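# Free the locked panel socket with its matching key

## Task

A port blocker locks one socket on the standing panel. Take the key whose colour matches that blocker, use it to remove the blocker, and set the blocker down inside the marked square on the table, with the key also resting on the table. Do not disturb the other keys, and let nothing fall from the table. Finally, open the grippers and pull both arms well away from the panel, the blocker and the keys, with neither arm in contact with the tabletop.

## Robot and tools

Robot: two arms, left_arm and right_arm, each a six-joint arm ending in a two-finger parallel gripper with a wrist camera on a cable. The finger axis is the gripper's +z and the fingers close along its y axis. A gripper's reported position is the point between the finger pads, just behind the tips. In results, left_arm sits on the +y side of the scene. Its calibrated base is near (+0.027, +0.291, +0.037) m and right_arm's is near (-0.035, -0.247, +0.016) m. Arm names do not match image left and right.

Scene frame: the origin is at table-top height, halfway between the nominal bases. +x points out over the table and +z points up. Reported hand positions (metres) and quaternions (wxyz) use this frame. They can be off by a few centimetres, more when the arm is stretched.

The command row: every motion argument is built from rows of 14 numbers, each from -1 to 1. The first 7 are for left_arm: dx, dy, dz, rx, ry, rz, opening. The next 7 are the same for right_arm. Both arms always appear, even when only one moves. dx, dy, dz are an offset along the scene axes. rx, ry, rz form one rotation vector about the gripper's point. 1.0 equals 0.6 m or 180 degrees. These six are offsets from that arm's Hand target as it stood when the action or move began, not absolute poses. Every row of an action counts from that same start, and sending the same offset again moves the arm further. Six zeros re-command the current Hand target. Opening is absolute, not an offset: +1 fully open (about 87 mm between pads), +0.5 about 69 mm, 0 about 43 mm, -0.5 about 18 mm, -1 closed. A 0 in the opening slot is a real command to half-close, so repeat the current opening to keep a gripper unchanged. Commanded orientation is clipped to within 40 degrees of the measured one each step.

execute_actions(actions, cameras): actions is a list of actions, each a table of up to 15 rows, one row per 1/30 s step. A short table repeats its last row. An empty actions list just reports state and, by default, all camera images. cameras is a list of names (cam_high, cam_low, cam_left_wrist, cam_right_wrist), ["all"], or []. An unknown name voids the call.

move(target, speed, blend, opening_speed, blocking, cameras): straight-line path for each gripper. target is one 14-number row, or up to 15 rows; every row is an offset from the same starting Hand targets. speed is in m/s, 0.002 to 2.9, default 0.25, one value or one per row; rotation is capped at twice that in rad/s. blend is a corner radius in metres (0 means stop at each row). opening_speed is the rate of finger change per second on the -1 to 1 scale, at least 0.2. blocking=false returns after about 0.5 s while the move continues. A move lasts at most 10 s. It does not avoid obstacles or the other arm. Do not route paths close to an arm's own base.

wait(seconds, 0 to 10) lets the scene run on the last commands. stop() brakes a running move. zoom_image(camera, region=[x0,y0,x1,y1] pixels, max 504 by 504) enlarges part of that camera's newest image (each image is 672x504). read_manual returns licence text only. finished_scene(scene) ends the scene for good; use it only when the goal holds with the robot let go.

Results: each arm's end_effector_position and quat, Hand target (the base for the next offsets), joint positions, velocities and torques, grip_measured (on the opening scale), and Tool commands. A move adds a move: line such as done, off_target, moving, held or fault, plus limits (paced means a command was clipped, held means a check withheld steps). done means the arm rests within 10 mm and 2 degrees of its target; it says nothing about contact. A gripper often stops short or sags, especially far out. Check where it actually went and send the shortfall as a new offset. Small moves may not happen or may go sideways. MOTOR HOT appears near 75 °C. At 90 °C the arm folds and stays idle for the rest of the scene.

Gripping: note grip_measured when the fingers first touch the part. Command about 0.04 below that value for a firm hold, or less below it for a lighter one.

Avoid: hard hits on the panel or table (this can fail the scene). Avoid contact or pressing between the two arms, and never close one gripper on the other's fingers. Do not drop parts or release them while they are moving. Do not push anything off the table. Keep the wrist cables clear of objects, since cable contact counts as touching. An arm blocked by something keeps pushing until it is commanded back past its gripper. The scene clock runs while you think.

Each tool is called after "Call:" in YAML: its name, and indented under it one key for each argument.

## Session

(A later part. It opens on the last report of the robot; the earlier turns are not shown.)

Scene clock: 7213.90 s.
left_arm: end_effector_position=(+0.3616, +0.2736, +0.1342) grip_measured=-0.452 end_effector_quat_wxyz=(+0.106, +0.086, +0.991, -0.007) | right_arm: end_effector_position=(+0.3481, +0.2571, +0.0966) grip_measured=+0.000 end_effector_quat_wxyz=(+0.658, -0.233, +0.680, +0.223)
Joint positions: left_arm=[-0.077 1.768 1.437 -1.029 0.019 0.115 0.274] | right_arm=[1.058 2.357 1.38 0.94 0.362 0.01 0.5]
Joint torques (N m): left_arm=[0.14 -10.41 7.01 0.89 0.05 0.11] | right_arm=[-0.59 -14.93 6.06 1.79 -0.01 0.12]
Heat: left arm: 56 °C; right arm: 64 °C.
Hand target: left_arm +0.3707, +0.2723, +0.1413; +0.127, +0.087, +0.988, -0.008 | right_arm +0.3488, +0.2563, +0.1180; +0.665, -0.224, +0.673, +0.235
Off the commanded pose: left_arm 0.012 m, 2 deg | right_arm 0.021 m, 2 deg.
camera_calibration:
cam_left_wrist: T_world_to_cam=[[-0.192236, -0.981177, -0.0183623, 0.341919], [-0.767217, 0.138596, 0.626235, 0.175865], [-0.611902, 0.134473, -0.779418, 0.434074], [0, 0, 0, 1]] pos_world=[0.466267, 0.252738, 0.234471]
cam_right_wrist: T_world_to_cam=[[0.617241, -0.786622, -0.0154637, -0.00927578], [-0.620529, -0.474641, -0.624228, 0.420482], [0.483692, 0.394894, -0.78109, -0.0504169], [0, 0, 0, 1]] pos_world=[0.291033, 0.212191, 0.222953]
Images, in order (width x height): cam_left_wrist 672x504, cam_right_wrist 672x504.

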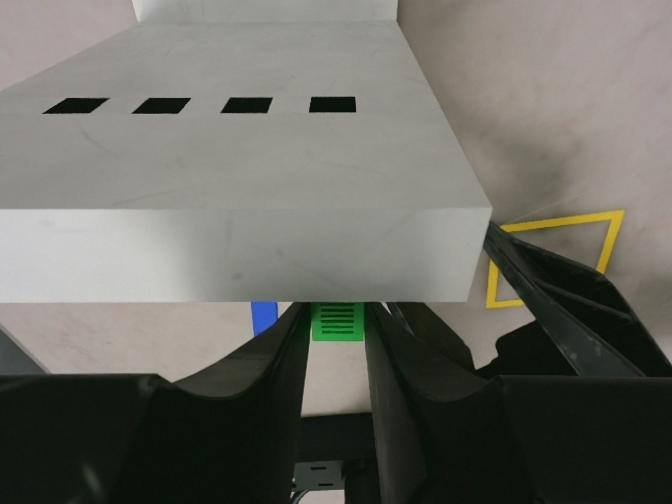

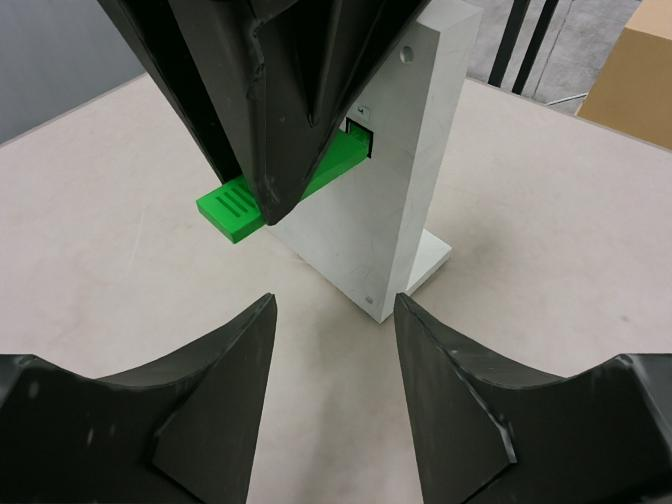

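Call:
execute_actions:
  actions:
    - [[0.014,0.0108,-0.016,0,0,0,-0.62,0,0,0,0,0,0,0],[-0.014,-0.0092,0.016,0,0,0,-0.62,0,0,0,0,0,0,0],[0.014,0.0108,-0.016,0,0,0,-0.62,0,0,0,0,0,0,0],[-0.014,-0.0092,0.016,0,0,0,-0.62,0,0,0,0,0,0,0],[0.014,0.0108,-0.016,0,0,0,-0.62,0,0,0,0,0,0,0],[-0.014,-0.0092,0.016,0,0,0,-0.62,0,0,0,0,0,0,0],[0.012,0.0108,0.012,0,0,0,-0.62,0,0,0,0,0,0,0],[-0.012,-0.0092,-0.012,0,0,0,-0.62,0,0,0,0,0,0,0],[0.012,0.0108,0.012,0,0,0,-0.62,0,0,0,0,0,0,0],[-0.012,-0.0092,-0.012,0,0,0,-0.62,0,0,0,0,0,0,0],[0.012,0.0108,0.012,0,0,0,-0.62,0,0,0,0,0,0,0],[-0.012,-0.0092,-0.012,0,0,0,-0.62,0,0,0,0,0,0,0],[0.008,0.0088,0.008,0,0,0,-0.62,0,0,0,0,0,0,0],[-0.004,-0.0042,-0.004,0,0,0,-0.62,0,0,0,0,0,0,0],[0,0.0008,0,0,0,0,-0.62,0,0,0,0,0,0,0]]
    - [[0.014,0.0096,-0.016,0,0,0,-0.62,0,0,0,0,0,0,0],[-0.014,-0.0104,0.016,0,0,0,-0.62,0,0,0,0,0,0,0],[0.014,0.0096,-0.016,0,0,0,-0.62,0,0,0,0,0,0,0],[-0.014,-0.0104,0.016,0,0,0,-0.62,0,0,0,0,0,0,0],[0.014,0.0096,-0.016,0,0,0,-0.62,0,0,0,0,0,0,0],[-0.014,-0.0104,0.016,0,0,0,-0.62,0,0,0,0,0,0,0],[0.012,0.0096,0.012,0,0,0,-0.62,0,0,0,0,0,0,0],[-0.012,-0.0104,-0.012,0,0,0,-0.62,0,0,0,0,0,0,0],[0.012,0.0096,0.012,0,0,0,-0.62,0,0,0,0,0,0,0],[-0.012,-0.0104,-0.012,0,0,0,-0.62,0,0,0,0,0,0,0],[0.012,0.0096,0.012,0,0,0,-0.62,0,0,0,0,0,0,0],[-0.012,-0.0104,-0.012,0,0,0,-0.62,0,0,0,0,0,0,0],[0.008,0.0076,0.008,0,0,0,-0.62,0,0,0,0,0,0,0],[-0.004,-0.0054,-0.004,0,0,0,-0.62,0,0,0,0,0,0,0],[0,-0.0004,0,0,0,0,-0.62,0,0,0,0,0,0,0]]
    - [[0.014,0.0096,-0.016,0,0,0,-0.62,0,0,0,0,0,0,0],[-0.014,-0.0104,0.016,0,0,0,-0.62,0,0,0,0,0,0,0],[0.014,0.0096,-0.016,0,0,0,-0.62,0,0,0,0,0,0,0],[-0.014,-0.0104,0.016,0,0,0,-0.62,0,0,0,0,0,0,0],[0.014,0.0096,-0.016,0,0,0,-0.62,0,0,0,0,0,0,0],[-0.014,-0.0104,0.016,0,0,0,-0.62,0,0,0,0,0,0,0],[0.012,0.0096,0.012,0,0,0,-0.62,0,0,0,0,0,0,0],[-0.012,-0.0104,-0.012,0,0,0,-0.62,0,0,0,0,0,0,0],[0.012,0.0096,0.012,0,0,0,-0.62,0,0,0,0,0,0,0],[-0.012,-0.0104,-0.012,0,0,0,-0.62,0,0,0,0,0,0,0],[0.012,0.0096,0.012,0,0,0,-0.62,0,0,0,0,0,0,0],[-0.012,-0.0104,-0.012,0,0,0,-0.62,0,0,0,0,0,0,0],[0.008,0.0076,0.008,0,0,0,-0.62,0,0,0,0,0,0,0],[-0.004,-0.0054,-0.004,0,0,0,-0.62,0,0,0,0,0,0,0],[0,-0.0004,0,0,0,0,-0.62,0,0,0,0,0,0,0]]
    - [[0.014,0.0096,-0.016,0,0,0,-0.62,0,0,0,0,0,0,0],[-0.014,-0.0104,0.016,0,0,0,-0.62,0,0,0,0,0,0,0],[0.014,0.0096,-0.016,0,0,0,-0.62,0,0,0,0,0,0,0],[-0.014,-0.0104,0.016,0,0,0,-0.62,0,0,0,0,0,0,0],[0.014,0.0096,-0.016,0,0,0,-0.62,0,0,0,0,0,0,0],[-0.014,-0.0104,0.016,0,0,0,-0.62,0,0,0,0,0,0,0],[0.012,0.0096,0.012,0,0,0,-0.62,0,0,0,0,0,0,0],[-0.012,-0.0104,-0.012,0,0,0,-0.62,0,0,0,0,0,0,0],[0.012,0.0096,0.012,0,0,0,-0.62,0,0,0,0,0,0,0],[-0.012,-0.0104,-0.012,0,0,0,-0.62,0,0,0,0,0,0,0],[0.012,0.0096,0.012,0,0,0,-0.62,0,0,0,0,0,0,0],[-0.012,-0.0104,-0.012,0,0,0,-0.62,0,0,0,0,0,0,0],[0.008,0.0076,0.008,0,0,0,-0.62,0,0,0,0,0,0,0],[-0.004,-0.0054,-0.004,0,0,0,-0.62,0,0,0,0,0,0,0],[0,-0.0004,0,0,0,0,-0.62,0,0,0,0,0,0,0]]
  cameras: ["cam_right_wrist","cam_left_wrist"]

Call:
zoom_image:
  camera: "cam_right_wrist"
  region: [346, 122, 370, 142]

Call:
zoom_image:
  camera: "cam_left_wrist"
  region: [280, 60, 400, 150]

Scene clock: 7275.03 s.
left_arm: end_effector_position=(+0.3622, +0.2738, +0.1342) grip_measured=-0.452 end_effector_quat_wxyz=(+0.106, +0.086, +0.991, -0.007) | right_arm: end_effector_position=(+0.3481, +0.2571, +0.0966) grip_measured=+0.000 end_effector_quat_wxyz=(+0.658, -0.233, +0.680, +0.223)
Joint positions: left_arm=[-0.076 1.769 1.439 -1.029 0.019 0.115 0.274] | right_arm=[1.058 2.357 1.38 0.94 0.362 0.01 0.5]
Joint torques (N m): left_arm=[-0.27 -10.52 6.99 0.92 0.1 0.1] | right_arm=[-0.32 -15.05 5.97 1.85 0.04 0.11]
Heat: left arm: 58 °C; right arm: 64 °C.
Hand target: left_arm +0.3708, +0.2721, +0.1413; +0.127, +0.087, +0.988, -0.008 | right_arm +0.3488, +0.2563, +0.1180; +0.665, -0.224, +0.673, +0.235
Off the commanded pose: left_arm 0.011 m, 2 deg | right_arm 0.021 m, 2 deg.
camera_calibration:
cam_left_wrist: T_world_to_cam=[[-0.191168, -0.981384, -0.0184531, 0.341888], [-0.76787, 0.137813, 0.625607, 0.176794], [-0.611417, 0.133765, -0.77992, 0.434489], [0, 0, 0, 1]] pos_world=[0.466767, 0.253039, 0.234572]
cam_right_wrist: T_world_to_cam=[[0.617241, -0.786622, -0.0154637, -0.00927578], [-0.620529, -0.474641, -0.624228, 0.420482], [0.483692, 0.394894, -0.78109, -0.0504169], [0, 0, 0, 1]] pos_world=[0.291033, 0.212191, 0.222953]
Images, in order (width x height): cam_left_wrist 672x504, cam_right_wrist 672x504.

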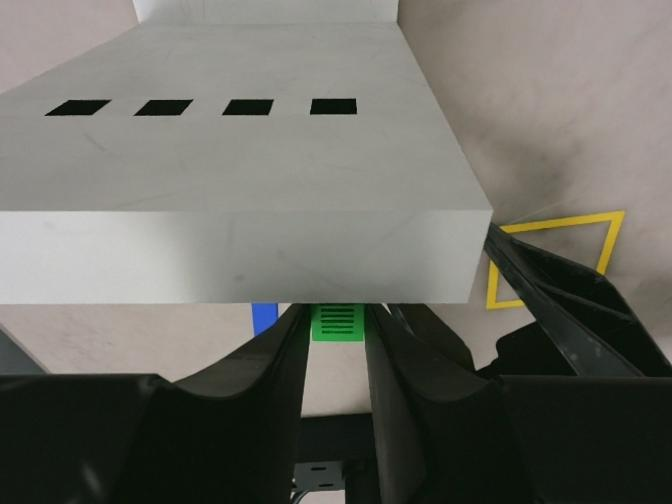

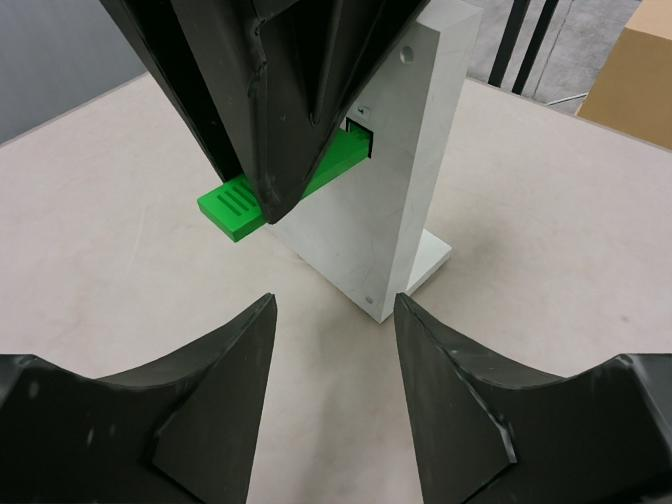

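Scaled by 21.000.

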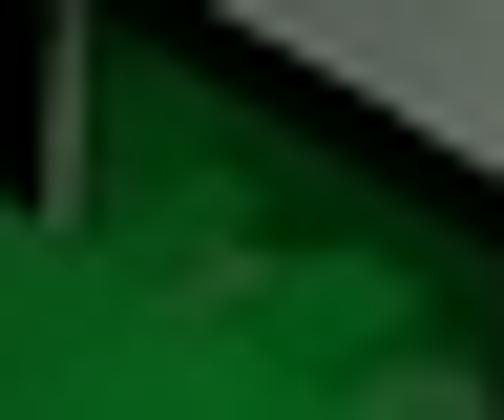

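Scaled by 4.200.

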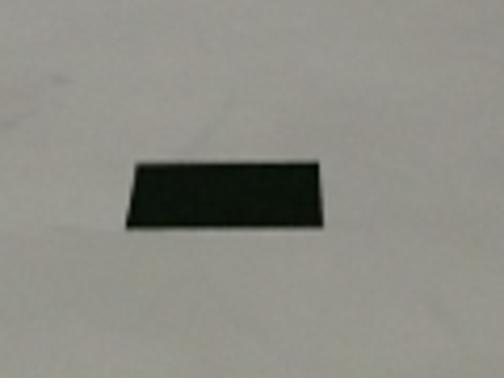

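Call:
execute_actions:
  actions:
    - [[0.014,0.0095,-0.016,0,0,0,-0.62,0,0,0,0,0,0,0],[-0.014,-0.0105,0.016,0,0,0,-0.62,0,0,0,0,0,0,0],[0.014,0.0095,-0.016,0,0,0,-0.62,0,0,0,0,0,0,0],[-0.014,-0.0105,0.016,0,0,0,-0.62,0,0,0,0,0,0,0],[0.014,0.0095,-0.016,0,0,0,-0.62,0,0,0,0,0,0,0],[-0.014,-0.0105,0.016,0,0,0,-0.62,0,0,0,0,0,0,0],[0.012,0.0095,0.012,0,0,0,-0.62,0,0,0,0,0,0,0],[-0.012,-0.0105,-0.012,0,0,0,-0.62,0,0,0,0,0,0,0],[0.012,0.0095,0.012,0,0,0,-0.62,0,0,0,0,0,0,0],[-0.012,-0.0105,-0.012,0,0,0,-0.62,0,0,0,0,0,0,0],[0.012,0.0095,0.012,0,0,0,-0.62,0,0,0,0,0,0,0],[-0.012,-0.0105,-0.012,0,0,0,-0.62,0,0,0,0,0,0,0],[0.008,0.0075,0.008,0,0,0,-0.62,0,0,0,0,0,0,0],[-0.004,-0.0055,-0.004,0,0,0,-0.62,0,0,0,0,0,0,0],[0,-0.0005,0,0,0,0,-0.62,0,0,0,0,0,0,0]]
    - [[0.014,0.0095,-0.016,0,0,0,-0.62,0,0,0,0,0,0,0],[-0.014,-0.0105,0.016,0,0,0,-0.62,0,0,0,0,0,0,0],[0.014,0.0095,-0.016,0,0,0,-0.62,0,0,0,0,0,0,0],[-0.014,-0.0105,0.016,0,0,0,-0.62,0,0,0,0,0,0,0],[0.014,0.0095,-0.016,0,0,0,-0.62,0,0,0,0,0,0,0],[-0.014,-0.0105,0.016,0,0,0,-0.62,0,0,0,0,0,0,0],[0.012,0.0095,0.012,0,0,0,-0.62,0,0,0,0,0,0,0],[-0.012,-0.0105,-0.012,0,0,0,-0.62,0,0,0,0,0,0,0],[0.012,0.0095,0.012,0,0,0,-0.62,0,0,0,0,0,0,0],[-0.012,-0.0105,-0.012,0,0,0,-0.62,0,0,0,0,0,0,0],[0.012,0.0095,0.012,0,0,0,-0.62,0,0,0,0,0,0,0],[-0.012,-0.0105,-0.012,0,0,0,-0.62,0,0,0,0,0,0,0],[0.008,0.0075,0.008,0,0,0,-0.62,0,0,0,0,0,0,0],[-0.004,-0.0055,-0.004,0,0,0,-0.62,0,0,0,0,0,0,0],[0,-0.0005,0,0,0,0,-0.62,0,0,0,0,0,0,0]]
  cameras: ["cam_right_wrist","cam_left_wrist"]

Call:
zoom_image:
  camera: "cam_right_wrist"
  region: [346, 122, 370, 142]

Call:
zoom_image:
  camera: "cam_left_wrist"
  region: [280, 60, 400, 150]

Scene clock: 7303.00 s.
left_arm: end_effector_position=(+0.3618, +0.2734, +0.1346) grip_measured=-0.452 end_effector_quat_wxyz=(+0.106, +0.086, +0.991, -0.006) | right_arm: end_effector_position=(+0.3481, +0.2571, +0.0966) grip_measured=+0.000 end_effector_quat_wxyz=(+0.658, -0.233, +0.680, +0.223)
Joint positions: left_arm=[-0.078 1.768 1.439 -1.03 0.018 0.113 0.274] | right_arm=[1.058 2.357 1.38 0.94 0.362 0.01 0.5]
Joint torques (N m): left_arm=[-0.06 -10.28 6.94 0.91 0.11 0.11] | right_arm=[-0.58 -14.84 5.9 1.79 0 0.12]
Heat: left arm: 58 °C; right arm: 64 °C.
Hand target: left_arm +0.3707, +0.2715, +0.1413; +0.127, +0.087, +0.988, -0.008 | right_arm +0.3488, +0.2563, +0.1180; +0.665, -0.224, +0.673, +0.235
Off the commanded pose: left_arm 0.011 m, 2 deg | right_arm 0.021 m, 2 deg.
camera_calibration:
cam_left_wrist: T_world_to_cam=[[-0.190941, -0.981417, -0.0190425, 0.341386], [-0.767634, 0.137201, 0.62603, 0.176392], [-0.611784, 0.134152, -0.779566, 0.434596], [0, 0, 0, 1]] pos_world=[0.466468, 0.252539, 0.234871]
cam_right_wrist: T_world_to_cam=[[0.617241, -0.786622, -0.0154637, -0.00927578], [-0.620529, -0.474641, -0.624228, 0.420482], [0.483692, 0.394894, -0.78109, -0.0504169], [0, 0, 0, 1]] pos_world=[0.291033, 0.212191, 0.222953]
Images, in order (width x height): cam_left_wrist 672x504, cam_right_wrist 672x504.

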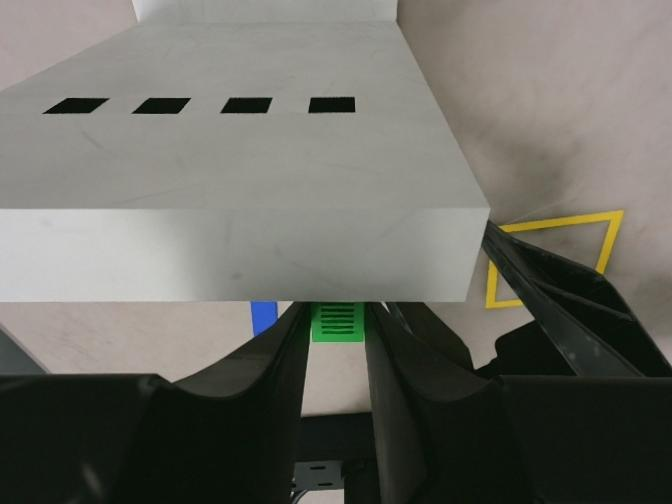

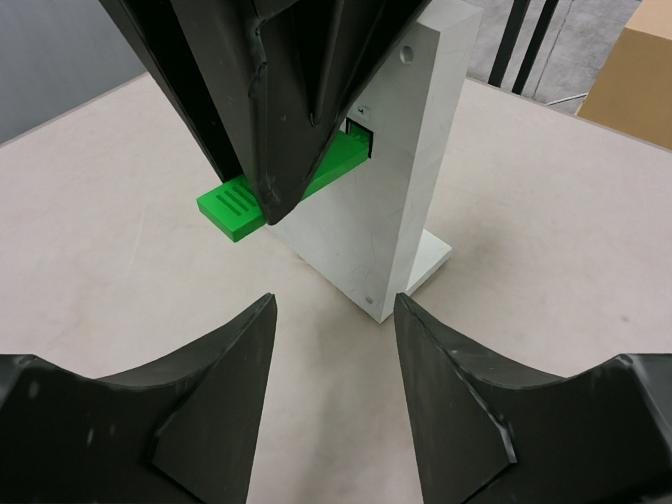

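Scaled by 21.000.

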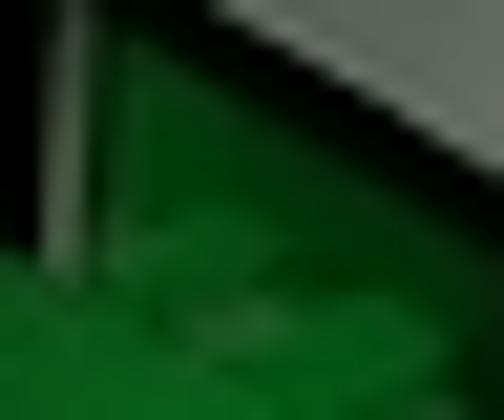

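Scaled by 4.200.

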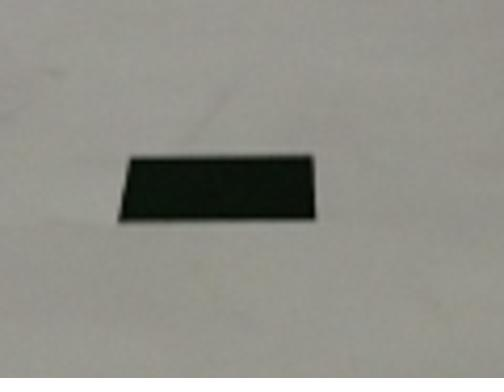

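Call:
execute_actions:
  actions:
    - [[0.014,0.0094,-0.016,0,0,0,-0.62,0,0,0,0,0,0,0],[-0.014,-0.0106,0.016,0,0,0,-0.62,0,0,0,0,0,0,0],[0.014,0.0094,-0.016,0,0,0,-0.62,0,0,0,0,0,0,0],[-0.014,-0.0106,0.016,0,0,0,-0.62,0,0,0,0,0,0,0],[0.014,0.0094,-0.016,0,0,0,-0.62,0,0,0,0,0,0,0],[-0.014,-0.0106,0.016,0,0,0,-0.62,0,0,0,0,0,0,0],[0.012,0.0094,0.012,0,0,0,-0.62,0,0,0,0,0,0,0],[-0.012,-0.0106,-0.012,0,0,0,-0.62,0,0,0,0,0,0,0],[0.012,0.0094,0.012,0,0,0,-0.62,0,0,0,0,0,0,0],[-0.012,-0.0106,-0.012,0,0,0,-0.62,0,0,0,0,0,0,0],[0.012,0.0094,0.012,0,0,0,-0.62,0,0,0,0,0,0,0],[-0.012,-0.0106,-0.012,0,0,0,-0.62,0,0,0,0,0,0,0],[0.008,0.0074,0.008,0,0,0,-0.62,0,0,0,0,0,0,0],[-0.004,-0.0056,-0.004,0,0,0,-0.62,0,0,0,0,0,0,0],[0,-0.0006,0,0,0,0,-0.62,0,0,0,0,0,0,0]]
    - [[0.014,0.0094,-0.016,0,0,0,-0.62,0,0,0,0,0,0,0],[-0.014,-0.0106,0.016,0,0,0,-0.62,0,0,0,0,0,0,0],[0.014,0.0094,-0.016,0,0,0,-0.62,0,0,0,0,0,0,0],[-0.014,-0.0106,0.016,0,0,0,-0.62,0,0,0,0,0,0,0],[0.014,0.0094,-0.016,0,0,0,-0.62,0,0,0,0,0,0,0],[-0.014,-0.0106,0.016,0,0,0,-0.62,0,0,0,0,0,0,0],[0.012,0.0094,0.012,0,0,0,-0.62,0,0,0,0,0,0,0],[-0.012,-0.0106,-0.012,0,0,0,-0.62,0,0,0,0,0,0,0],[0.012,0.0094,0.012,0,0,0,-0.62,0,0,0,0,0,0,0],[-0.012,-0.0106,-0.012,0,0,0,-0.62,0,0,0,0,0,0,0],[0.012,0.0094,0.012,0,0,0,-0.62,0,0,0,0,0,0,0],[-0.012,-0.0106,-0.012,0,0,0,-0.62,0,0,0,0,0,0,0],[0.008,0.0074,0.008,0,0,0,-0.62,0,0,0,0,0,0,0],[-0.004,-0.0056,-0.004,0,0,0,-0.62,0,0,0,0,0,0,0],[0,-0.0006,0,0,0,0,-0.62,0,0,0,0,0,0,0]]
  cameras: ["cam_right_wrist","cam_left_wrist"]

Call:
zoom_image:
  camera: "cam_right_wrist"
  region: [346, 122, 370, 142]

Call:
zoom_image:
  camera: "cam_left_wrist"
  region: [280, 60, 400, 150]

Scene clock: 7349.30 s.
left_arm: end_effector_position=(+0.3617, +0.2732, +0.1349) grip_measured=-0.452 end_effector_quat_wxyz=(+0.106, +0.086, +0.991, -0.005) | right_arm: end_effector_position=(+0.3481, +0.2571, +0.0966) grip_measured=+0.000 end_effector_quat_wxyz=(+0.658, -0.233, +0.680, +0.223)
Joint positions: left_arm=[-0.079 1.768 1.441 -1.032 0.016 0.111 0.274] | right_arm=[1.058 2.357 1.38 0.94 0.362 0.01 0.5]
Joint torques (N m): left_arm=[-0.14 -10.02 6.74 0.95 0.11 0.08] | right_arm=[-0.61 -14.87 6.01 1.82 0.03 0.17]
Heat: left arm: 58 °C; right arm: 64 °C.
Hand target: left_arm +0.3707, +0.2708, +0.1413; +0.127, +0.087, +0.988, -0.008 | right_arm +0.3488, +0.2563, +0.1180; +0.665, -0.224, +0.673, +0.235
Off the commanded pose: left_arm 0.011 m, 2 deg | right_arm 0.021 m, 2 deg.
camera_calibration:
cam_left_wrist: T_world_to_cam=[[-0.190267, -0.981518, -0.0205124, 0.341233], [-0.76754, 0.135695, 0.626473, 0.176389], [-0.612111, 0.134941, -0.779173, 0.434656], [0, 0, 0, 1]] pos_world=[0.466369, 0.252339, 0.235169]
cam_right_wrist: T_world_to_cam=[[0.617241, -0.786622, -0.0154637, -0.00927578], [-0.620529, -0.474641, -0.624228, 0.420482], [0.483692, 0.394894, -0.78109, -0.0504169], [0, 0, 0, 1]] pos_world=[0.291033, 0.212191, 0.222953]
Images, in order (width x height): cam_left_wrist 672x504, cam_right_wrist 672x504.

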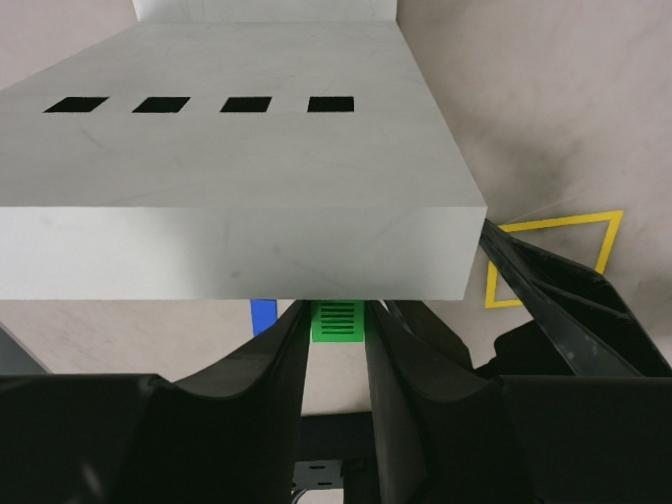

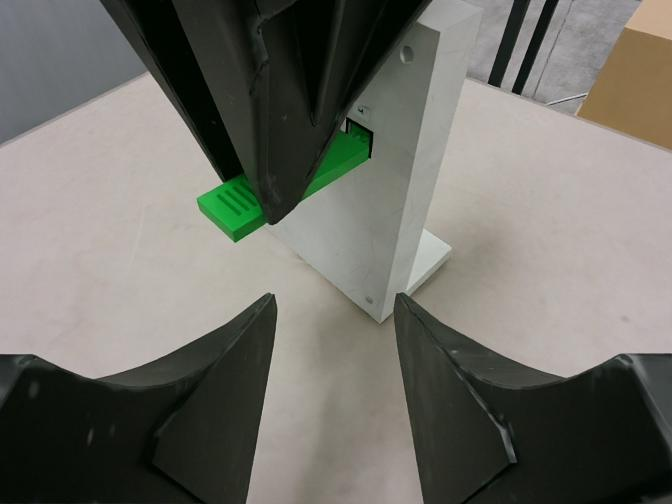

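Scaled by 21.000.

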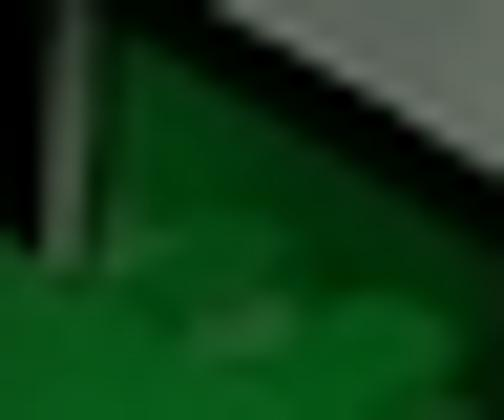

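Scaled by 4.200.

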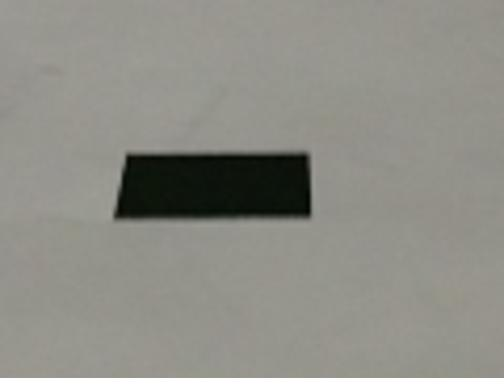

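Call:
execute_actions:
  actions:
    - [[0.014,0.0092,-0.016,0,0,0,-0.62,0,0,0,0,0,0,0],[-0.014,-0.0108,0.016,0,0,0,-0.62,0,0,0,0,0,0,0],[0.014,0.0092,-0.016,0,0,0,-0.62,0,0,0,0,0,0,0],[-0.014,-0.0108,0.016,0,0,0,-0.62,0,0,0,0,0,0,0],[0.014,0.0092,-0.016,0,0,0,-0.62,0,0,0,0,0,0,0],[-0.014,-0.0108,0.016,0,0,0,-0.62,0,0,0,0,0,0,0],[0.012,0.0092,0.012,0,0,0,-0.62,0,0,0,0,0,0,0],[-0.012,-0.0108,-0.012,0,0,0,-0.62,0,0,0,0,0,0,0],[0.012,0.0092,0.012,0,0,0,-0.62,0,0,0,0,0,0,0],[-0.012,-0.0108,-0.012,0,0,0,-0.62,0,0,0,0,0,0,0],[0.012,0.0092,0.012,0,0,0,-0.62,0,0,0,0,0,0,0],[-0.012,-0.0108,-0.012,0,0,0,-0.62,0,0,0,0,0,0,0],[0.008,0.0072,0.008,0,0,0,-0.62,0,0,0,0,0,0,0],[-0.004,-0.0058,-0.004,0,0,0,-0.62,0,0,0,0,0,0,0],[0,-0.0008,0,0,0,0,-0.62,0,0,0,0,0,0,0]]
    - [[0.014,0.0094,-0.016,0,0,0,-0.62,0,0,0,0,0,0,0],[-0.014,-0.0106,0.016,0,0,0,-0.62,0,0,0,0,0,0,0],[0.014,0.0094,-0.016,0,0,0,-0.62,0,0,0,0,0,0,0],[-0.014,-0.0106,0.016,0,0,0,-0.62,0,0,0,0,0,0,0],[0.014,0.0094,-0.016,0,0,0,-0.62,0,0,0,0,0,0,0],[-0.014,-0.0106,0.016,0,0,0,-0.62,0,0,0,0,0,0,0],[0.012,0.0094,0.012,0,0,0,-0.62,0,0,0,0,0,0,0],[-0.012,-0.0106,-0.012,0,0,0,-0.62,0,0,0,0,0,0,0],[0.012,0.0094,0.012,0,0,0,-0.62,0,0,0,0,0,0,0],[-0.012,-0.0106,-0.012,0,0,0,-0.62,0,0,0,0,0,0,0],[0.012,0.0094,0.012,0,0,0,-0.62,0,0,0,0,0,0,0],[-0.012,-0.0106,-0.012,0,0,0,-0.62,0,0,0,0,0,0,0],[0.008,0.0074,0.008,0,0,0,-0.62,0,0,0,0,0,0,0],[-0.004,-0.0056,-0.004,0,0,0,-0.62,0,0,0,0,0,0,0],[0,-0.0006,0,0,0,0,-0.62,0,0,0,0,0,0,0]]
  cameras: ["cam_right_wrist","cam_left_wrist"]

Call:
zoom_image:
  camera: "cam_right_wrist"
  region: [346, 122, 370, 142]

Call:
zoom_image:
  camera: "cam_left_wrist"
  region: [280, 60, 400, 150]

Scene clock: 7375.43 s.
left_arm: end_effector_position=(+0.3618, +0.2726, +0.1348) grip_measured=-0.452 end_effector_quat_wxyz=(+0.106, +0.085, +0.991, -0.004) | right_arm: end_effector_position=(+0.3481, +0.2571, +0.0966) grip_measured=+0.000 end_effector_quat_wxyz=(+0.658, -0.233, +0.680, +0.223)
Joint positions: left_arm=[-0.082 1.768 1.44 -1.031 0.014 0.108 0.274] | right_arm=[1.058 2.357 1.38 0.94 0.362 0.01 0.5]
Joint torques (N m): left_arm=[-0.17 -10.33 7.2 0.93 0.13 0.12] | right_arm=[-0.57 -14.78 5.87 1.82 0.05 0.06]
Heat: left arm: 56 °C; right arm: 64 °C.
Hand target: left_arm +0.3708, +0.2700, +0.1413; +0.127, +0.087, +0.988, -0.007 | right_arm +0.3488, +0.2563, +0.1180; +0.665, -0.224, +0.673, +0.235
Off the commanded pose: left_arm 0.012 m, 2 deg | right_arm 0.021 m, 2 deg.
camera_calibration:
cam_left_wrist: T_world_to_cam=[[-0.189736, -0.981577, -0.0225008, 0.340579], [-0.767887, 0.134072, 0.626397, 0.177225], [-0.611841, 0.136128, -0.779179, 0.434197], [0, 0, 0, 1]] pos_world=[0.466369, 0.251438, 0.234967]
cam_right_wrist: T_world_to_cam=[[0.617241, -0.786622, -0.0154637, -0.00927578], [-0.620529, -0.474641, -0.624228, 0.420482], [0.483692, 0.394894, -0.78109, -0.0504169], [0, 0, 0, 1]] pos_world=[0.291033, 0.212191, 0.222953]
Images, in order (width x height): cam_left_wrist 672x504, cam_right_wrist 672x504.

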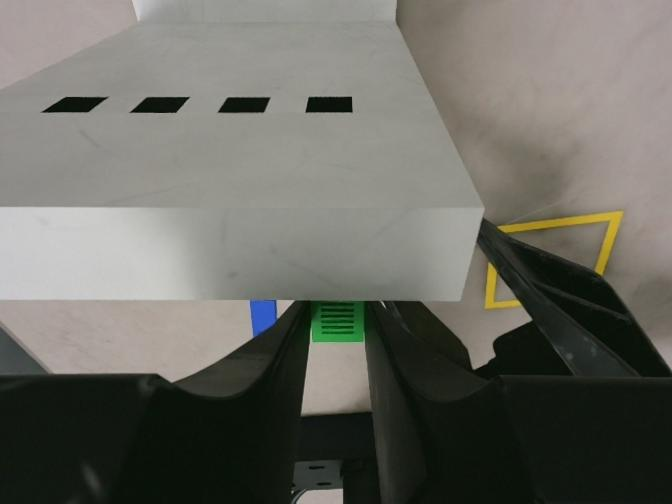

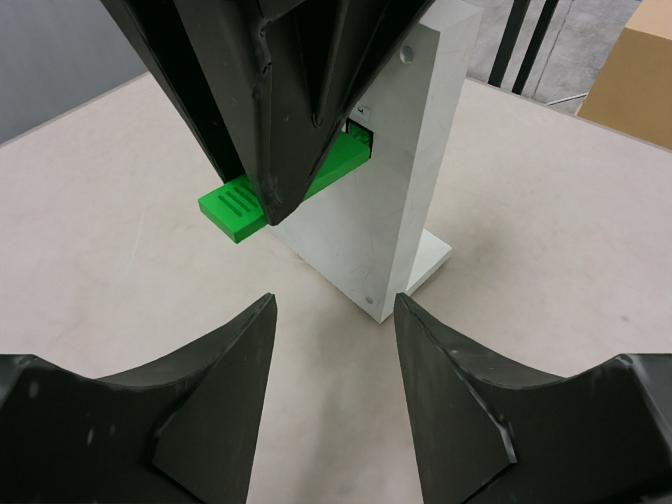

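Scaled by 21.000.

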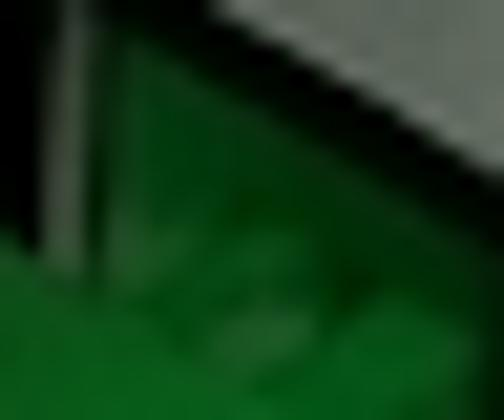

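Scaled by 4.200.

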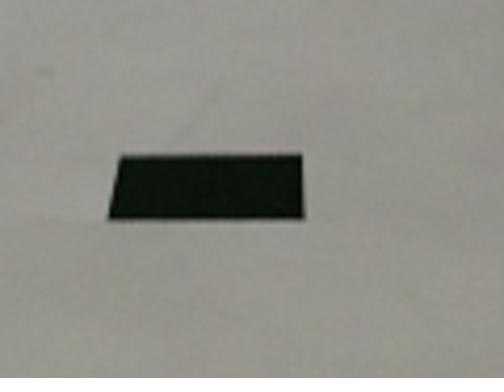

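Call:
execute_actions:
  actions:
    - [[0.014,0.01,-0.015,0,0,0,-0.62,0,0,0,0,0,0,0],[-0.014,-0.01,0.017,0,0,0,-0.62,0,0,0,0,0,0,0],[0.014,0.01,-0.015,0,0,0,-0.62,0,0,0,0,0,0,0],[-0.014,-0.01,0.017,0,0,0,-0.62,0,0,0,0,0,0,0],[0.014,0.01,-0.015,0,0,0,-0.62,0,0,0,0,0,0,0],[-0.014,-0.01,0.017,0,0,0,-0.62,0,0,0,0,0,0,0],[0.012,0.01,0.013,0,0,0,-0.62,0,0,0,0,0,0,0],[-0.012,-0.01,-0.011,0,0,0,-0.62,0,0,0,0,0,0,0],[0.012,0.01,0.013,0,0,0,-0.62,0,0,0,0,0,0,0],[-0.012,-0.01,-0.011,0,0,0,-0.62,0,0,0,0,0,0,0],[0.012,0.01,0.013,0,0,0,-0.62,0,0,0,0,0,0,0],[-0.012,-0.01,-0.011,0,0,0,-0.62,0,0,0,0,0,0,0],[0.008,0.008,0.009,0,0,0,-0.62,0,0,0,0,0,0,0],[-0.004,-0.005,-0.003,0,0,0,-0.62,0,0,0,0,0,0,0],[0,0,0.001,0,0,0,-0.62,0,0,0,0,0,0,0]]
  cameras: ["cam_right_wrist","cam_left_wrist"]

Call:
zoom_image:
  camera: "cam_right_wrist"
  region: [346, 122, 370, 142]

Call:
zoom_image:
  camera: "cam_left_wrist"
  region: [280, 60, 400, 150]

Scene clock: 7401.03 s.
left_arm: end_effector_position=(+0.3616, +0.2730, +0.1351) grip_measured=-0.452 end_effector_quat_wxyz=(+0.106, +0.085, +0.991, -0.004) | right_arm: end_effector_position=(+0.3481, +0.2571, +0.0966) grip_measured=+0.000 end_effector_quat_wxyz=(+0.658, -0.233, +0.680, +0.223)
Joint positions: left_arm=[-0.081 1.768 1.442 -1.033 0.013 0.108 0.274] | right_arm=[1.058 2.357 1.38 0.94 0.362 0.01 0.5]
Joint torques (N m): left_arm=[-0.2 -10.28 7.02 0.92 0.16 0.09] | right_arm=[-0.53 -15.01 5.53 1.86 0.01 0.11]
Heat: left arm: 56 °C; right arm: 64 °C.
Hand target: left_arm +0.3707, +0.2700, +0.1420; +0.127, +0.087, +0.988, -0.007 | right_arm +0.3488, +0.2563, +0.1180; +0.665, -0.224, +0.673, +0.235
Off the commanded pose: left_arm 0.012 m, 2 deg | right_arm 0.021 m, 2 deg.
camera_calibration:
cam_left_wrist: T_world_to_cam=[[-0.188879, -0.981727, -0.0231565, 0.34087], [-0.767557, 0.132883, 0.627055, 0.176964], [-0.61252, 0.136211, -0.778631, 0.434529], [0, 0, 0, 1]] pos_world=[0.466371, 0.251938, 0.235265]
cam_right_wrist: T_world_to_cam=[[0.617241, -0.786622, -0.0154637, -0.00927578], [-0.620529, -0.474641, -0.624228, 0.420482], [0.483692, 0.394894, -0.78109, -0.0504169], [0, 0, 0, 1]] pos_world=[0.291033, 0.212191, 0.222953]
Images, in order (width x height): cam_left_wrist 672x504, cam_right_wrist 672x504.

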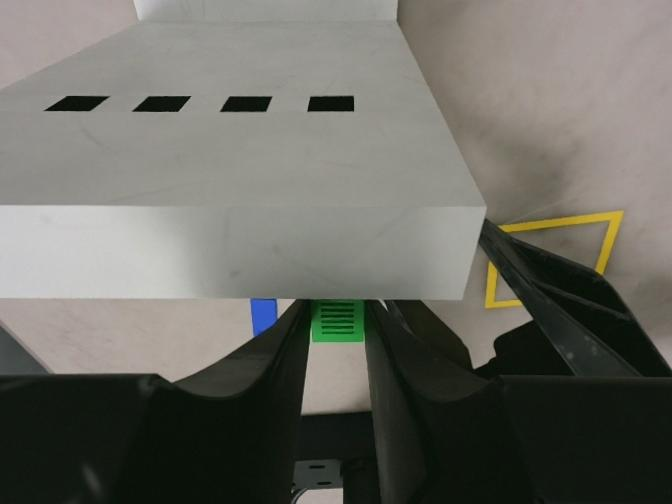

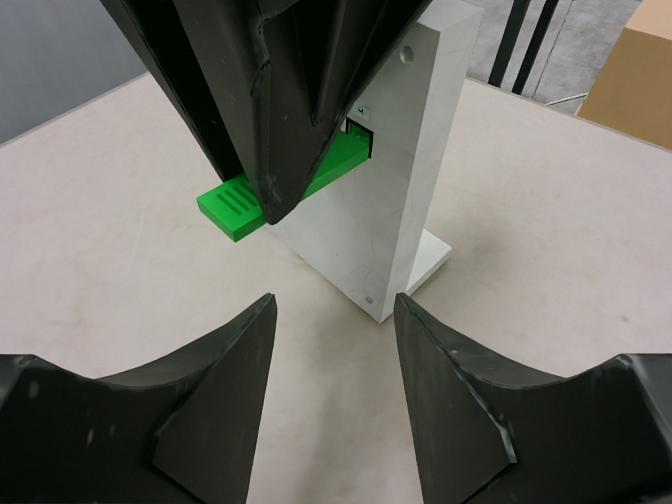

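Scaled by 21.000.

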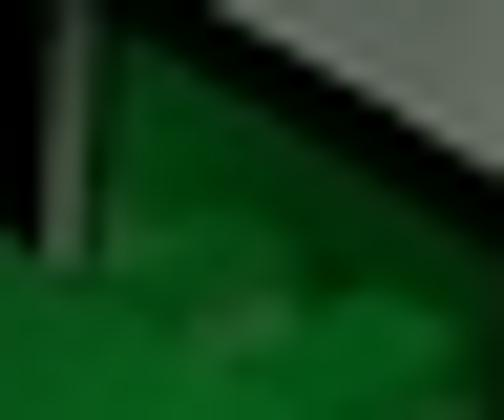

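Scaled by 4.200.

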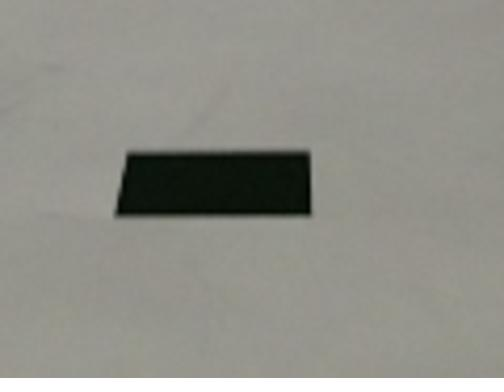

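Call:
execute_actions:
  actions:
    - [[0.014,0.0092,-0.016,0,0,0,-0.62,0,0,0,0,0,0,0],[-0.014,-0.0108,0.016,0,0,0,-0.62,0,0,0,0,0,0,0],[0.014,0.0092,-0.016,0,0,0,-0.62,0,0,0,0,0,0,0],[-0.014,-0.0108,0.016,0,0,0,-0.62,0,0,0,0,0,0,0],[0.014,0.0092,-0.016,0,0,0,-0.62,0,0,0,0,0,0,0],[-0.014,-0.0108,0.016,0,0,0,-0.62,0,0,0,0,0,0,0],[0.012,0.0092,0.012,0,0,0,-0.62,0,0,0,0,0,0,0],[-0.012,-0.0108,-0.012,0,0,0,-0.62,0,0,0,0,0,0,0],[0.012,0.0092,0.012,0,0,0,-0.62,0,0,0,0,0,0,0],[-0.012,-0.0108,-0.012,0,0,0,-0.62,0,0,0,0,0,0,0],[0.012,0.0092,0.012,0,0,0,-0.62,0,0,0,0,0,0,0],[-0.012,-0.0108,-0.012,0,0,0,-0.62,0,0,0,0,0,0,0],[0.008,0.0072,0.008,0,0,0,-0.62,0,0,0,0,0,0,0],[-0.004,-0.0058,-0.004,0,0,0,-0.62,0,0,0,0,0,0,0],[0,-0.0008,0,0,0,0,-0.62,0,0,0,0,0,0,0]]

Call:
execute_actions:
  actions:
    - [[0.014,0.0092,-0.016,0,0,0,-0.62,0,0,0,0,0,0,0],[-0.014,-0.0108,0.016,0,0,0,-0.62,0,0,0,0,0,0,0],[0.014,0.0092,-0.016,0,0,0,-0.62,0,0,0,0,0,0,0],[-0.014,-0.0108,0.016,0,0,0,-0.62,0,0,0,0,0,0,0],[0.014,0.0092,-0.016,0,0,0,-0.62,0,0,0,0,0,0,0],[-0.014,-0.0108,0.016,0,0,0,-0.62,0,0,0,0,0,0,0],[0.012,0.0092,0.012,0,0,0,-0.62,0,0,0,0,0,0,0],[-0.012,-0.0108,-0.012,0,0,0,-0.62,0,0,0,0,0,0,0],[0.012,0.0092,0.012,0,0,0,-0.62,0,0,0,0,0,0,0],[-0.012,-0.0108,-0.012,0,0,0,-0.62,0,0,0,0,0,0,0],[0.012,0.0092,0.012,0,0,0,-0.62,0,0,0,0,0,0,0],[-0.012,-0.0108,-0.012,0,0,0,-0.62,0,0,0,0,0,0,0],[0.008,0.0072,0.008,0,0,0,-0.62,0,0,0,0,0,0,0],[-0.004,-0.0058,-0.004,0,0,0,-0.62,0,0,0,0,0,0,0],[0,-0.0008,0,0,0,0,-0.62,0,0,0,0,0,0,0]]

Call:
execute_actions:
  actions:
    - [[0.014,0.0092,-0.016,0,0,0,-0.62,0,0,0,0,0,0,0],[-0.014,-0.0108,0.016,0,0,0,-0.62,0,0,0,0,0,0,0],[0.014,0.0092,-0.016,0,0,0,-0.62,0,0,0,0,0,0,0],[-0.014,-0.0108,0.016,0,0,0,-0.62,0,0,0,0,0,0,0],[0.014,0.0092,-0.016,0,0,0,-0.62,0,0,0,0,0,0,0],[-0.014,-0.0108,0.016,0,0,0,-0.62,0,0,0,0,0,0,0],[0.012,0.0092,0.012,0,0,0,-0.62,0,0,0,0,0,0,0],[-0.012,-0.0108,-0.012,0,0,0,-0.62,0,0,0,0,0,0,0],[0.012,0.0092,0.012,0,0,0,-0.62,0,0,0,0,0,0,0],[-0.012,-0.0108,-0.012,0,0,0,-0.62,0,0,0,0,0,0,0],[0.012,0.0092,0.012,0,0,0,-0.62,0,0,0,0,0,0,0],[-0.012,-0.0108,-0.012,0,0,0,-0.62,0,0,0,0,0,0,0],[0.008,0.0072,0.008,0,0,0,-0.62,0,0,0,0,0,0,0],[-0.004,-0.0058,-0.004,0,0,0,-0.62,0,0,0,0,0,0,0],[0,-0.0008,0,0,0,0,-0.62,0,0,0,0,0,0,0]]
  cameras: ["cam_right_wrist","cam_left_wrist"]

Call:
zoom_image:
  camera: "cam_right_wrist"
  region: [346, 122, 370, 142]

Call:
zoom_image:
  camera: "cam_left_wrist"
  region: [280, 60, 400, 150]

Scene clock: 7448.67 s.
left_arm: end_effector_position=(+0.3617, +0.2723, +0.1351) grip_measured=-0.452 end_effector_quat_wxyz=(+0.106, +0.085, +0.991, -0.004) | right_arm: end_effector_position=(+0.3481, +0.2571, +0.0966) grip_measured=+0.000 end_effector_quat_wxyz=(+0.658, -0.233, +0.680, +0.223)
Joint positions: left_arm=[-0.084 1.768 1.442 -1.033 0.012 0.107 0.274] | right_arm=[1.058 2.357 1.38 0.94 0.362 0.01 0.5]
Joint torques (N m): left_arm=[-0.05 -10.28 6.87 0.94 0.11 0.11] | right_arm=[-0.46 -14.72 5.96 1.76 0 0.12]
Heat: left arm: 55 °C; right arm: 64 °C.
Hand target: left_arm +0.3707, +0.2694, +0.1420; +0.127, +0.087, +0.988, -0.008 | right_arm +0.3488, +0.2563, +0.1180; +0.665, -0.224, +0.673, +0.235
Off the commanded pose: left_arm 0.012 m, 3 deg | right_arm 0.021 m, 2 deg.

Scene clock: 7449.37 s.
left_arm: end_effector_position=(+0.3617, +0.2722, +0.1354) grip_measured=-0.452 end_effector_quat_wxyz=(+0.105, +0.085, +0.991, -0.003) | right_arm: end_effector_position=(+0.3481, +0.2571, +0.0966) grip_measured=+0.000 end_effector_quat_wxyz=(+0.658, -0.233, +0.680, +0.223)
Joint positions: left_arm=[-0.084 1.769 1.444 -1.035 0.011 0.105 0.274] | right_arm=[1.058 2.357 1.38 0.94 0.362 0.01 0.5]
Joint torques (N m): left_arm=[-0.06 -10.4 6.79 0.95 0.17 0.11] | right_arm=[-0.43 -14.74 6.19 1.84 0.01 0.11]
Heat: left arm: 55 °C; right arm: 64 °C.
Hand target: left_arm +0.3707, +0.2689, +0.1419; +0.127, +0.087, +0.988, -0.008 | right_arm +0.3488, +0.2563, +0.1180; +0.665, -0.224, +0.673, +0.235
Off the commanded pose: left_arm 0.012 m, 3 deg | right_arm 0.021 m, 2 deg.

Scene clock: 7450.07 s.
left_arm: end_effector_position=(+0.3616, +0.2721, +0.1352) grip_measured=-0.452 end_effector_quat_wxyz=(+0.105, +0.085, +0.991, -0.002) | right_arm: end_effector_position=(+0.3481, +0.2571, +0.0966) grip_measured=+0.000 end_effector_quat_wxyz=(+0.658, -0.233, +0.680, +0.223)
Joint positions: left_arm=[-0.085 1.769 1.443 -1.034 0.009 0.104 0.274] | right_arm=[1.058 2.357 1.38 0.94 0.362 0.01 0.5]
Joint torques (N m): left_arm=[-0.42 -10.36 6.91 0.91 0.18 0.11] | right_arm=[-0.57 -14.91 6.06 1.8 -0.02 0.13]
Heat: left arm: 55 °C; right arm: 64 °C.
Hand target: left_arm +0.3708, +0.2685, +0.1420; +0.127, +0.087, +0.988, -0.007 | right_arm +0.3488, +0.2563, +0.1180; +0.665, -0.224, +0.673, +0.235
Off the commanded pose: left_arm 0.012 m, 3 deg | right_arm 0.021 m, 2 deg.
camera_calibration:
cam_left_wrist: T_world_to_cam=[[-0.188495, -0.98172, -0.026357, 0.340261], [-0.76724, 0.130455, 0.627952, 0.177377], [-0.613035, 0.138588, -0.777805, 0.434141], [0, 0, 0, 1]] pos_world=[0.466372, 0.250735, 0.235261]
cam_right_wrist: T_world_to_cam=[[0.617241, -0.786622, -0.0154637, -0.00927578], [-0.620529, -0.474641, -0.624228, 0.420482], [0.483692, 0.394894, -0.78109, -0.0504169], [0, 0, 0, 1]] pos_world=[0.291033, 0.212191, 0.222953]
Images, in order (width x height): cam_left_wrist 672x504, cam_right_wrist 672x504.

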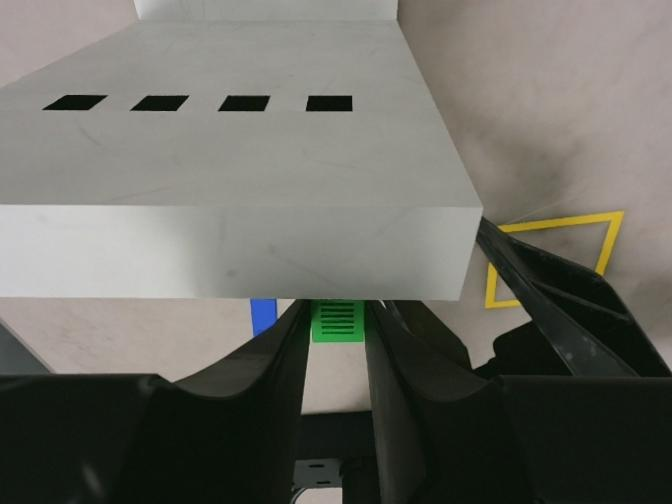

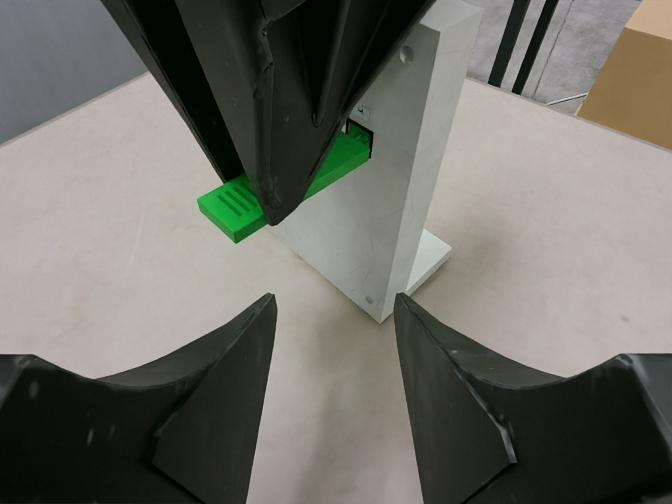

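Scaled by 21.000.

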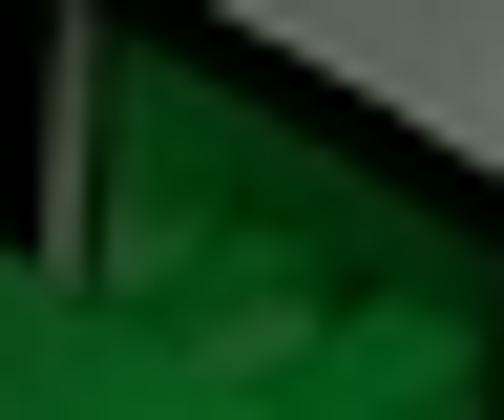

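Scaled by 4.200.

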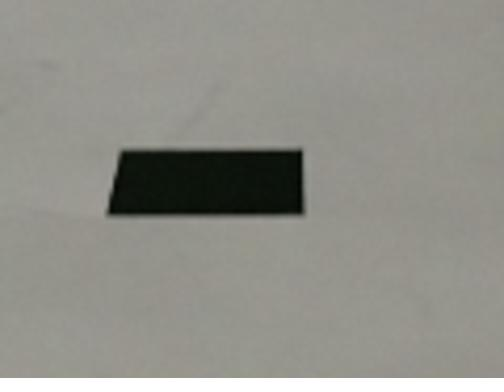

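Call:
execute_actions:
  actions:
    - [[0.014,0.0125,-0.0145,0,0,0,-0.62,0,0,0,0,0,0,0],[-0.014,-0.0075,0.0175,0,0,0,-0.62,0,0,0,0,0,0,0],[0.014,0.0125,-0.0145,0,0,0,-0.62,0,0,0,0,0,0,0],[-0.014,-0.0075,0.0175,0,0,0,-0.62,0,0,0,0,0,0,0],[0.014,0.0125,-0.0145,0,0,0,-0.62,0,0,0,0,0,0,0],[-0.014,-0.0075,0.0175,0,0,0,-0.62,0,0,0,0,0,0,0],[0.012,0.0125,0.0135,0,0,0,-0.62,0,0,0,0,0,0,0],[-0.012,-0.0075,-0.0105,0,0,0,-0.62,0,0,0,0,0,0,0],[0.012,0.0125,0.0135,0,0,0,-0.62,0,0,0,0,0,0,0],[-0.012,-0.0075,-0.0105,0,0,0,-0.62,0,0,0,0,0,0,0],[0.012,0.0125,0.0135,0,0,0,-0.62,0,0,0,0,0,0,0],[-0.012,-0.0075,-0.0105,0,0,0,-0.62,0,0,0,0,0,0,0],[0.008,0.0105,0.0095,0,0,0,-0.62,0,0,0,0,0,0,0],[-0.004,-0.0025,-0.0025,0,0,0,-0.62,0,0,0,0,0,0,0],[0,0.0025,0.0015,0,0,0,-0.62,0,0,0,0,0,0,0]]
  cameras: ["cam_right_wrist","cam_left_wrist"]

Call:
zoom_image:
  camera: "cam_right_wrist"
  region: [346, 122, 370, 142]

Call:
zoom_image:
  camera: "cam_left_wrist"
  region: [280, 60, 400, 150]

Scene clock: 7480.20 s.
left_arm: end_effector_position=(+0.3617, +0.2730, +0.1357) grip_measured=-0.452 end_effector_quat_wxyz=(+0.105, +0.085, +0.991, -0.003) | right_arm: end_effector_position=(+0.3481, +0.2571, +0.0966) grip_measured=+0.000 end_effector_quat_wxyz=(+0.658, -0.233, +0.680, +0.223)
Joint positions: left_arm=[-0.082 1.769 1.445 -1.036 0.011 0.108 0.274] | right_arm=[1.058 2.357 1.38 0.94 0.362 0.01 0.5]
Joint torques (N m): left_arm=[-0.09 -10.39 6.98 0.89 0.16 0.11] | right_arm=[-0.46 -14.79 6.05 1.79 -0.04 0.14]
Heat: left arm: 56 °C; right arm: 64 °C.
Hand target: left_arm +0.3707, +0.2700, +0.1428; +0.127, +0.087, +0.988, -0.008 | right_arm +0.3488, +0.2563, +0.1180; +0.665, -0.224, +0.673, +0.235
Off the commanded pose: left_arm 0.012 m, 3 deg | right_arm 0.021 m, 2 deg.
camera_calibration:
cam_left_wrist: T_world_to_cam=[[-0.189537, -0.981548, -0.0252922, 0.341368], [-0.767108, 0.131952, 0.627801, 0.176618], [-0.61288, 0.138394, -0.777963, 0.43448], [0, 0, 0, 1]] pos_world=[0.466471, 0.251635, 0.235762]
cam_right_wrist: T_world_to_cam=[[0.617241, -0.786622, -0.0154637, -0.00927578], [-0.620529, -0.474641, -0.624228, 0.420482], [0.483692, 0.394894, -0.78109, -0.0504169], [0, 0, 0, 1]] pos_world=[0.291033, 0.212191, 0.222953]
Images, in order (width x height): cam_left_wrist 672x504, cam_right_wrist 672x504.

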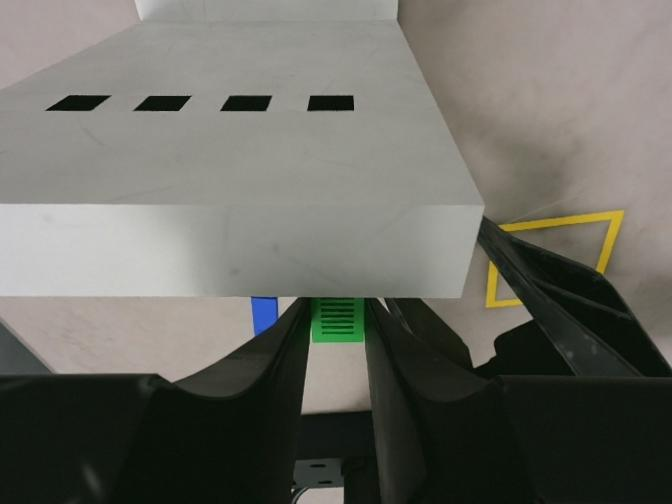

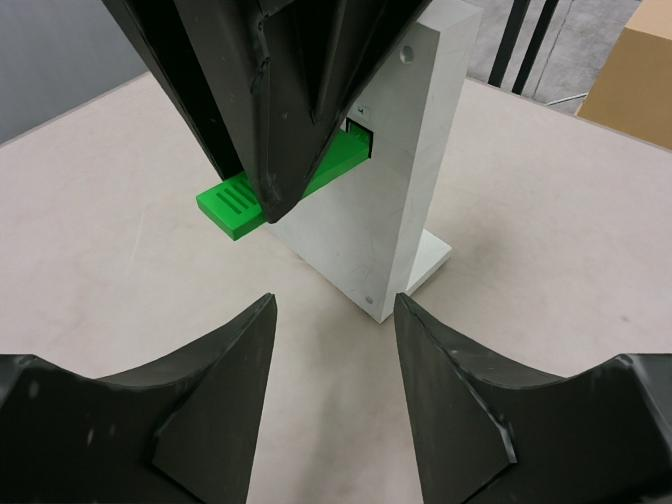

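Scaled by 21.000.

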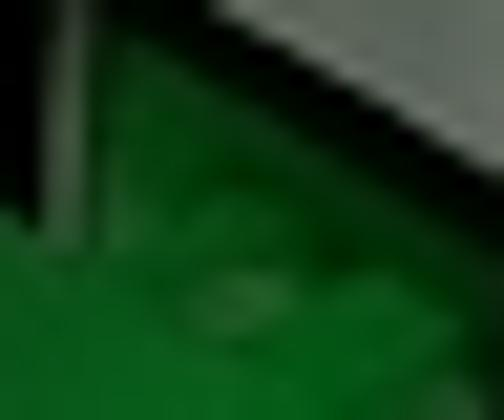

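Scaled by 4.200.

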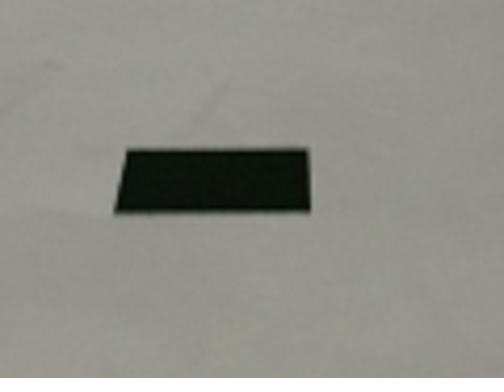

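Call:
zoom_image:
  camera: "cam_right_wrist"
  region: [340, 112, 382, 168]

Scaled by 9.000.

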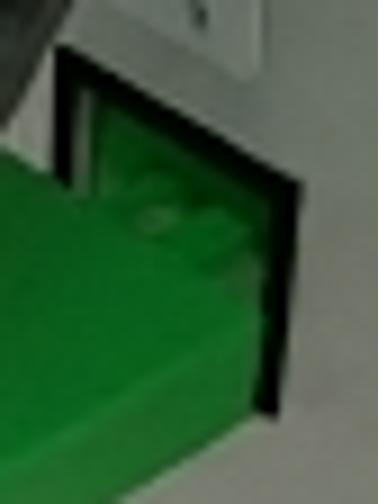

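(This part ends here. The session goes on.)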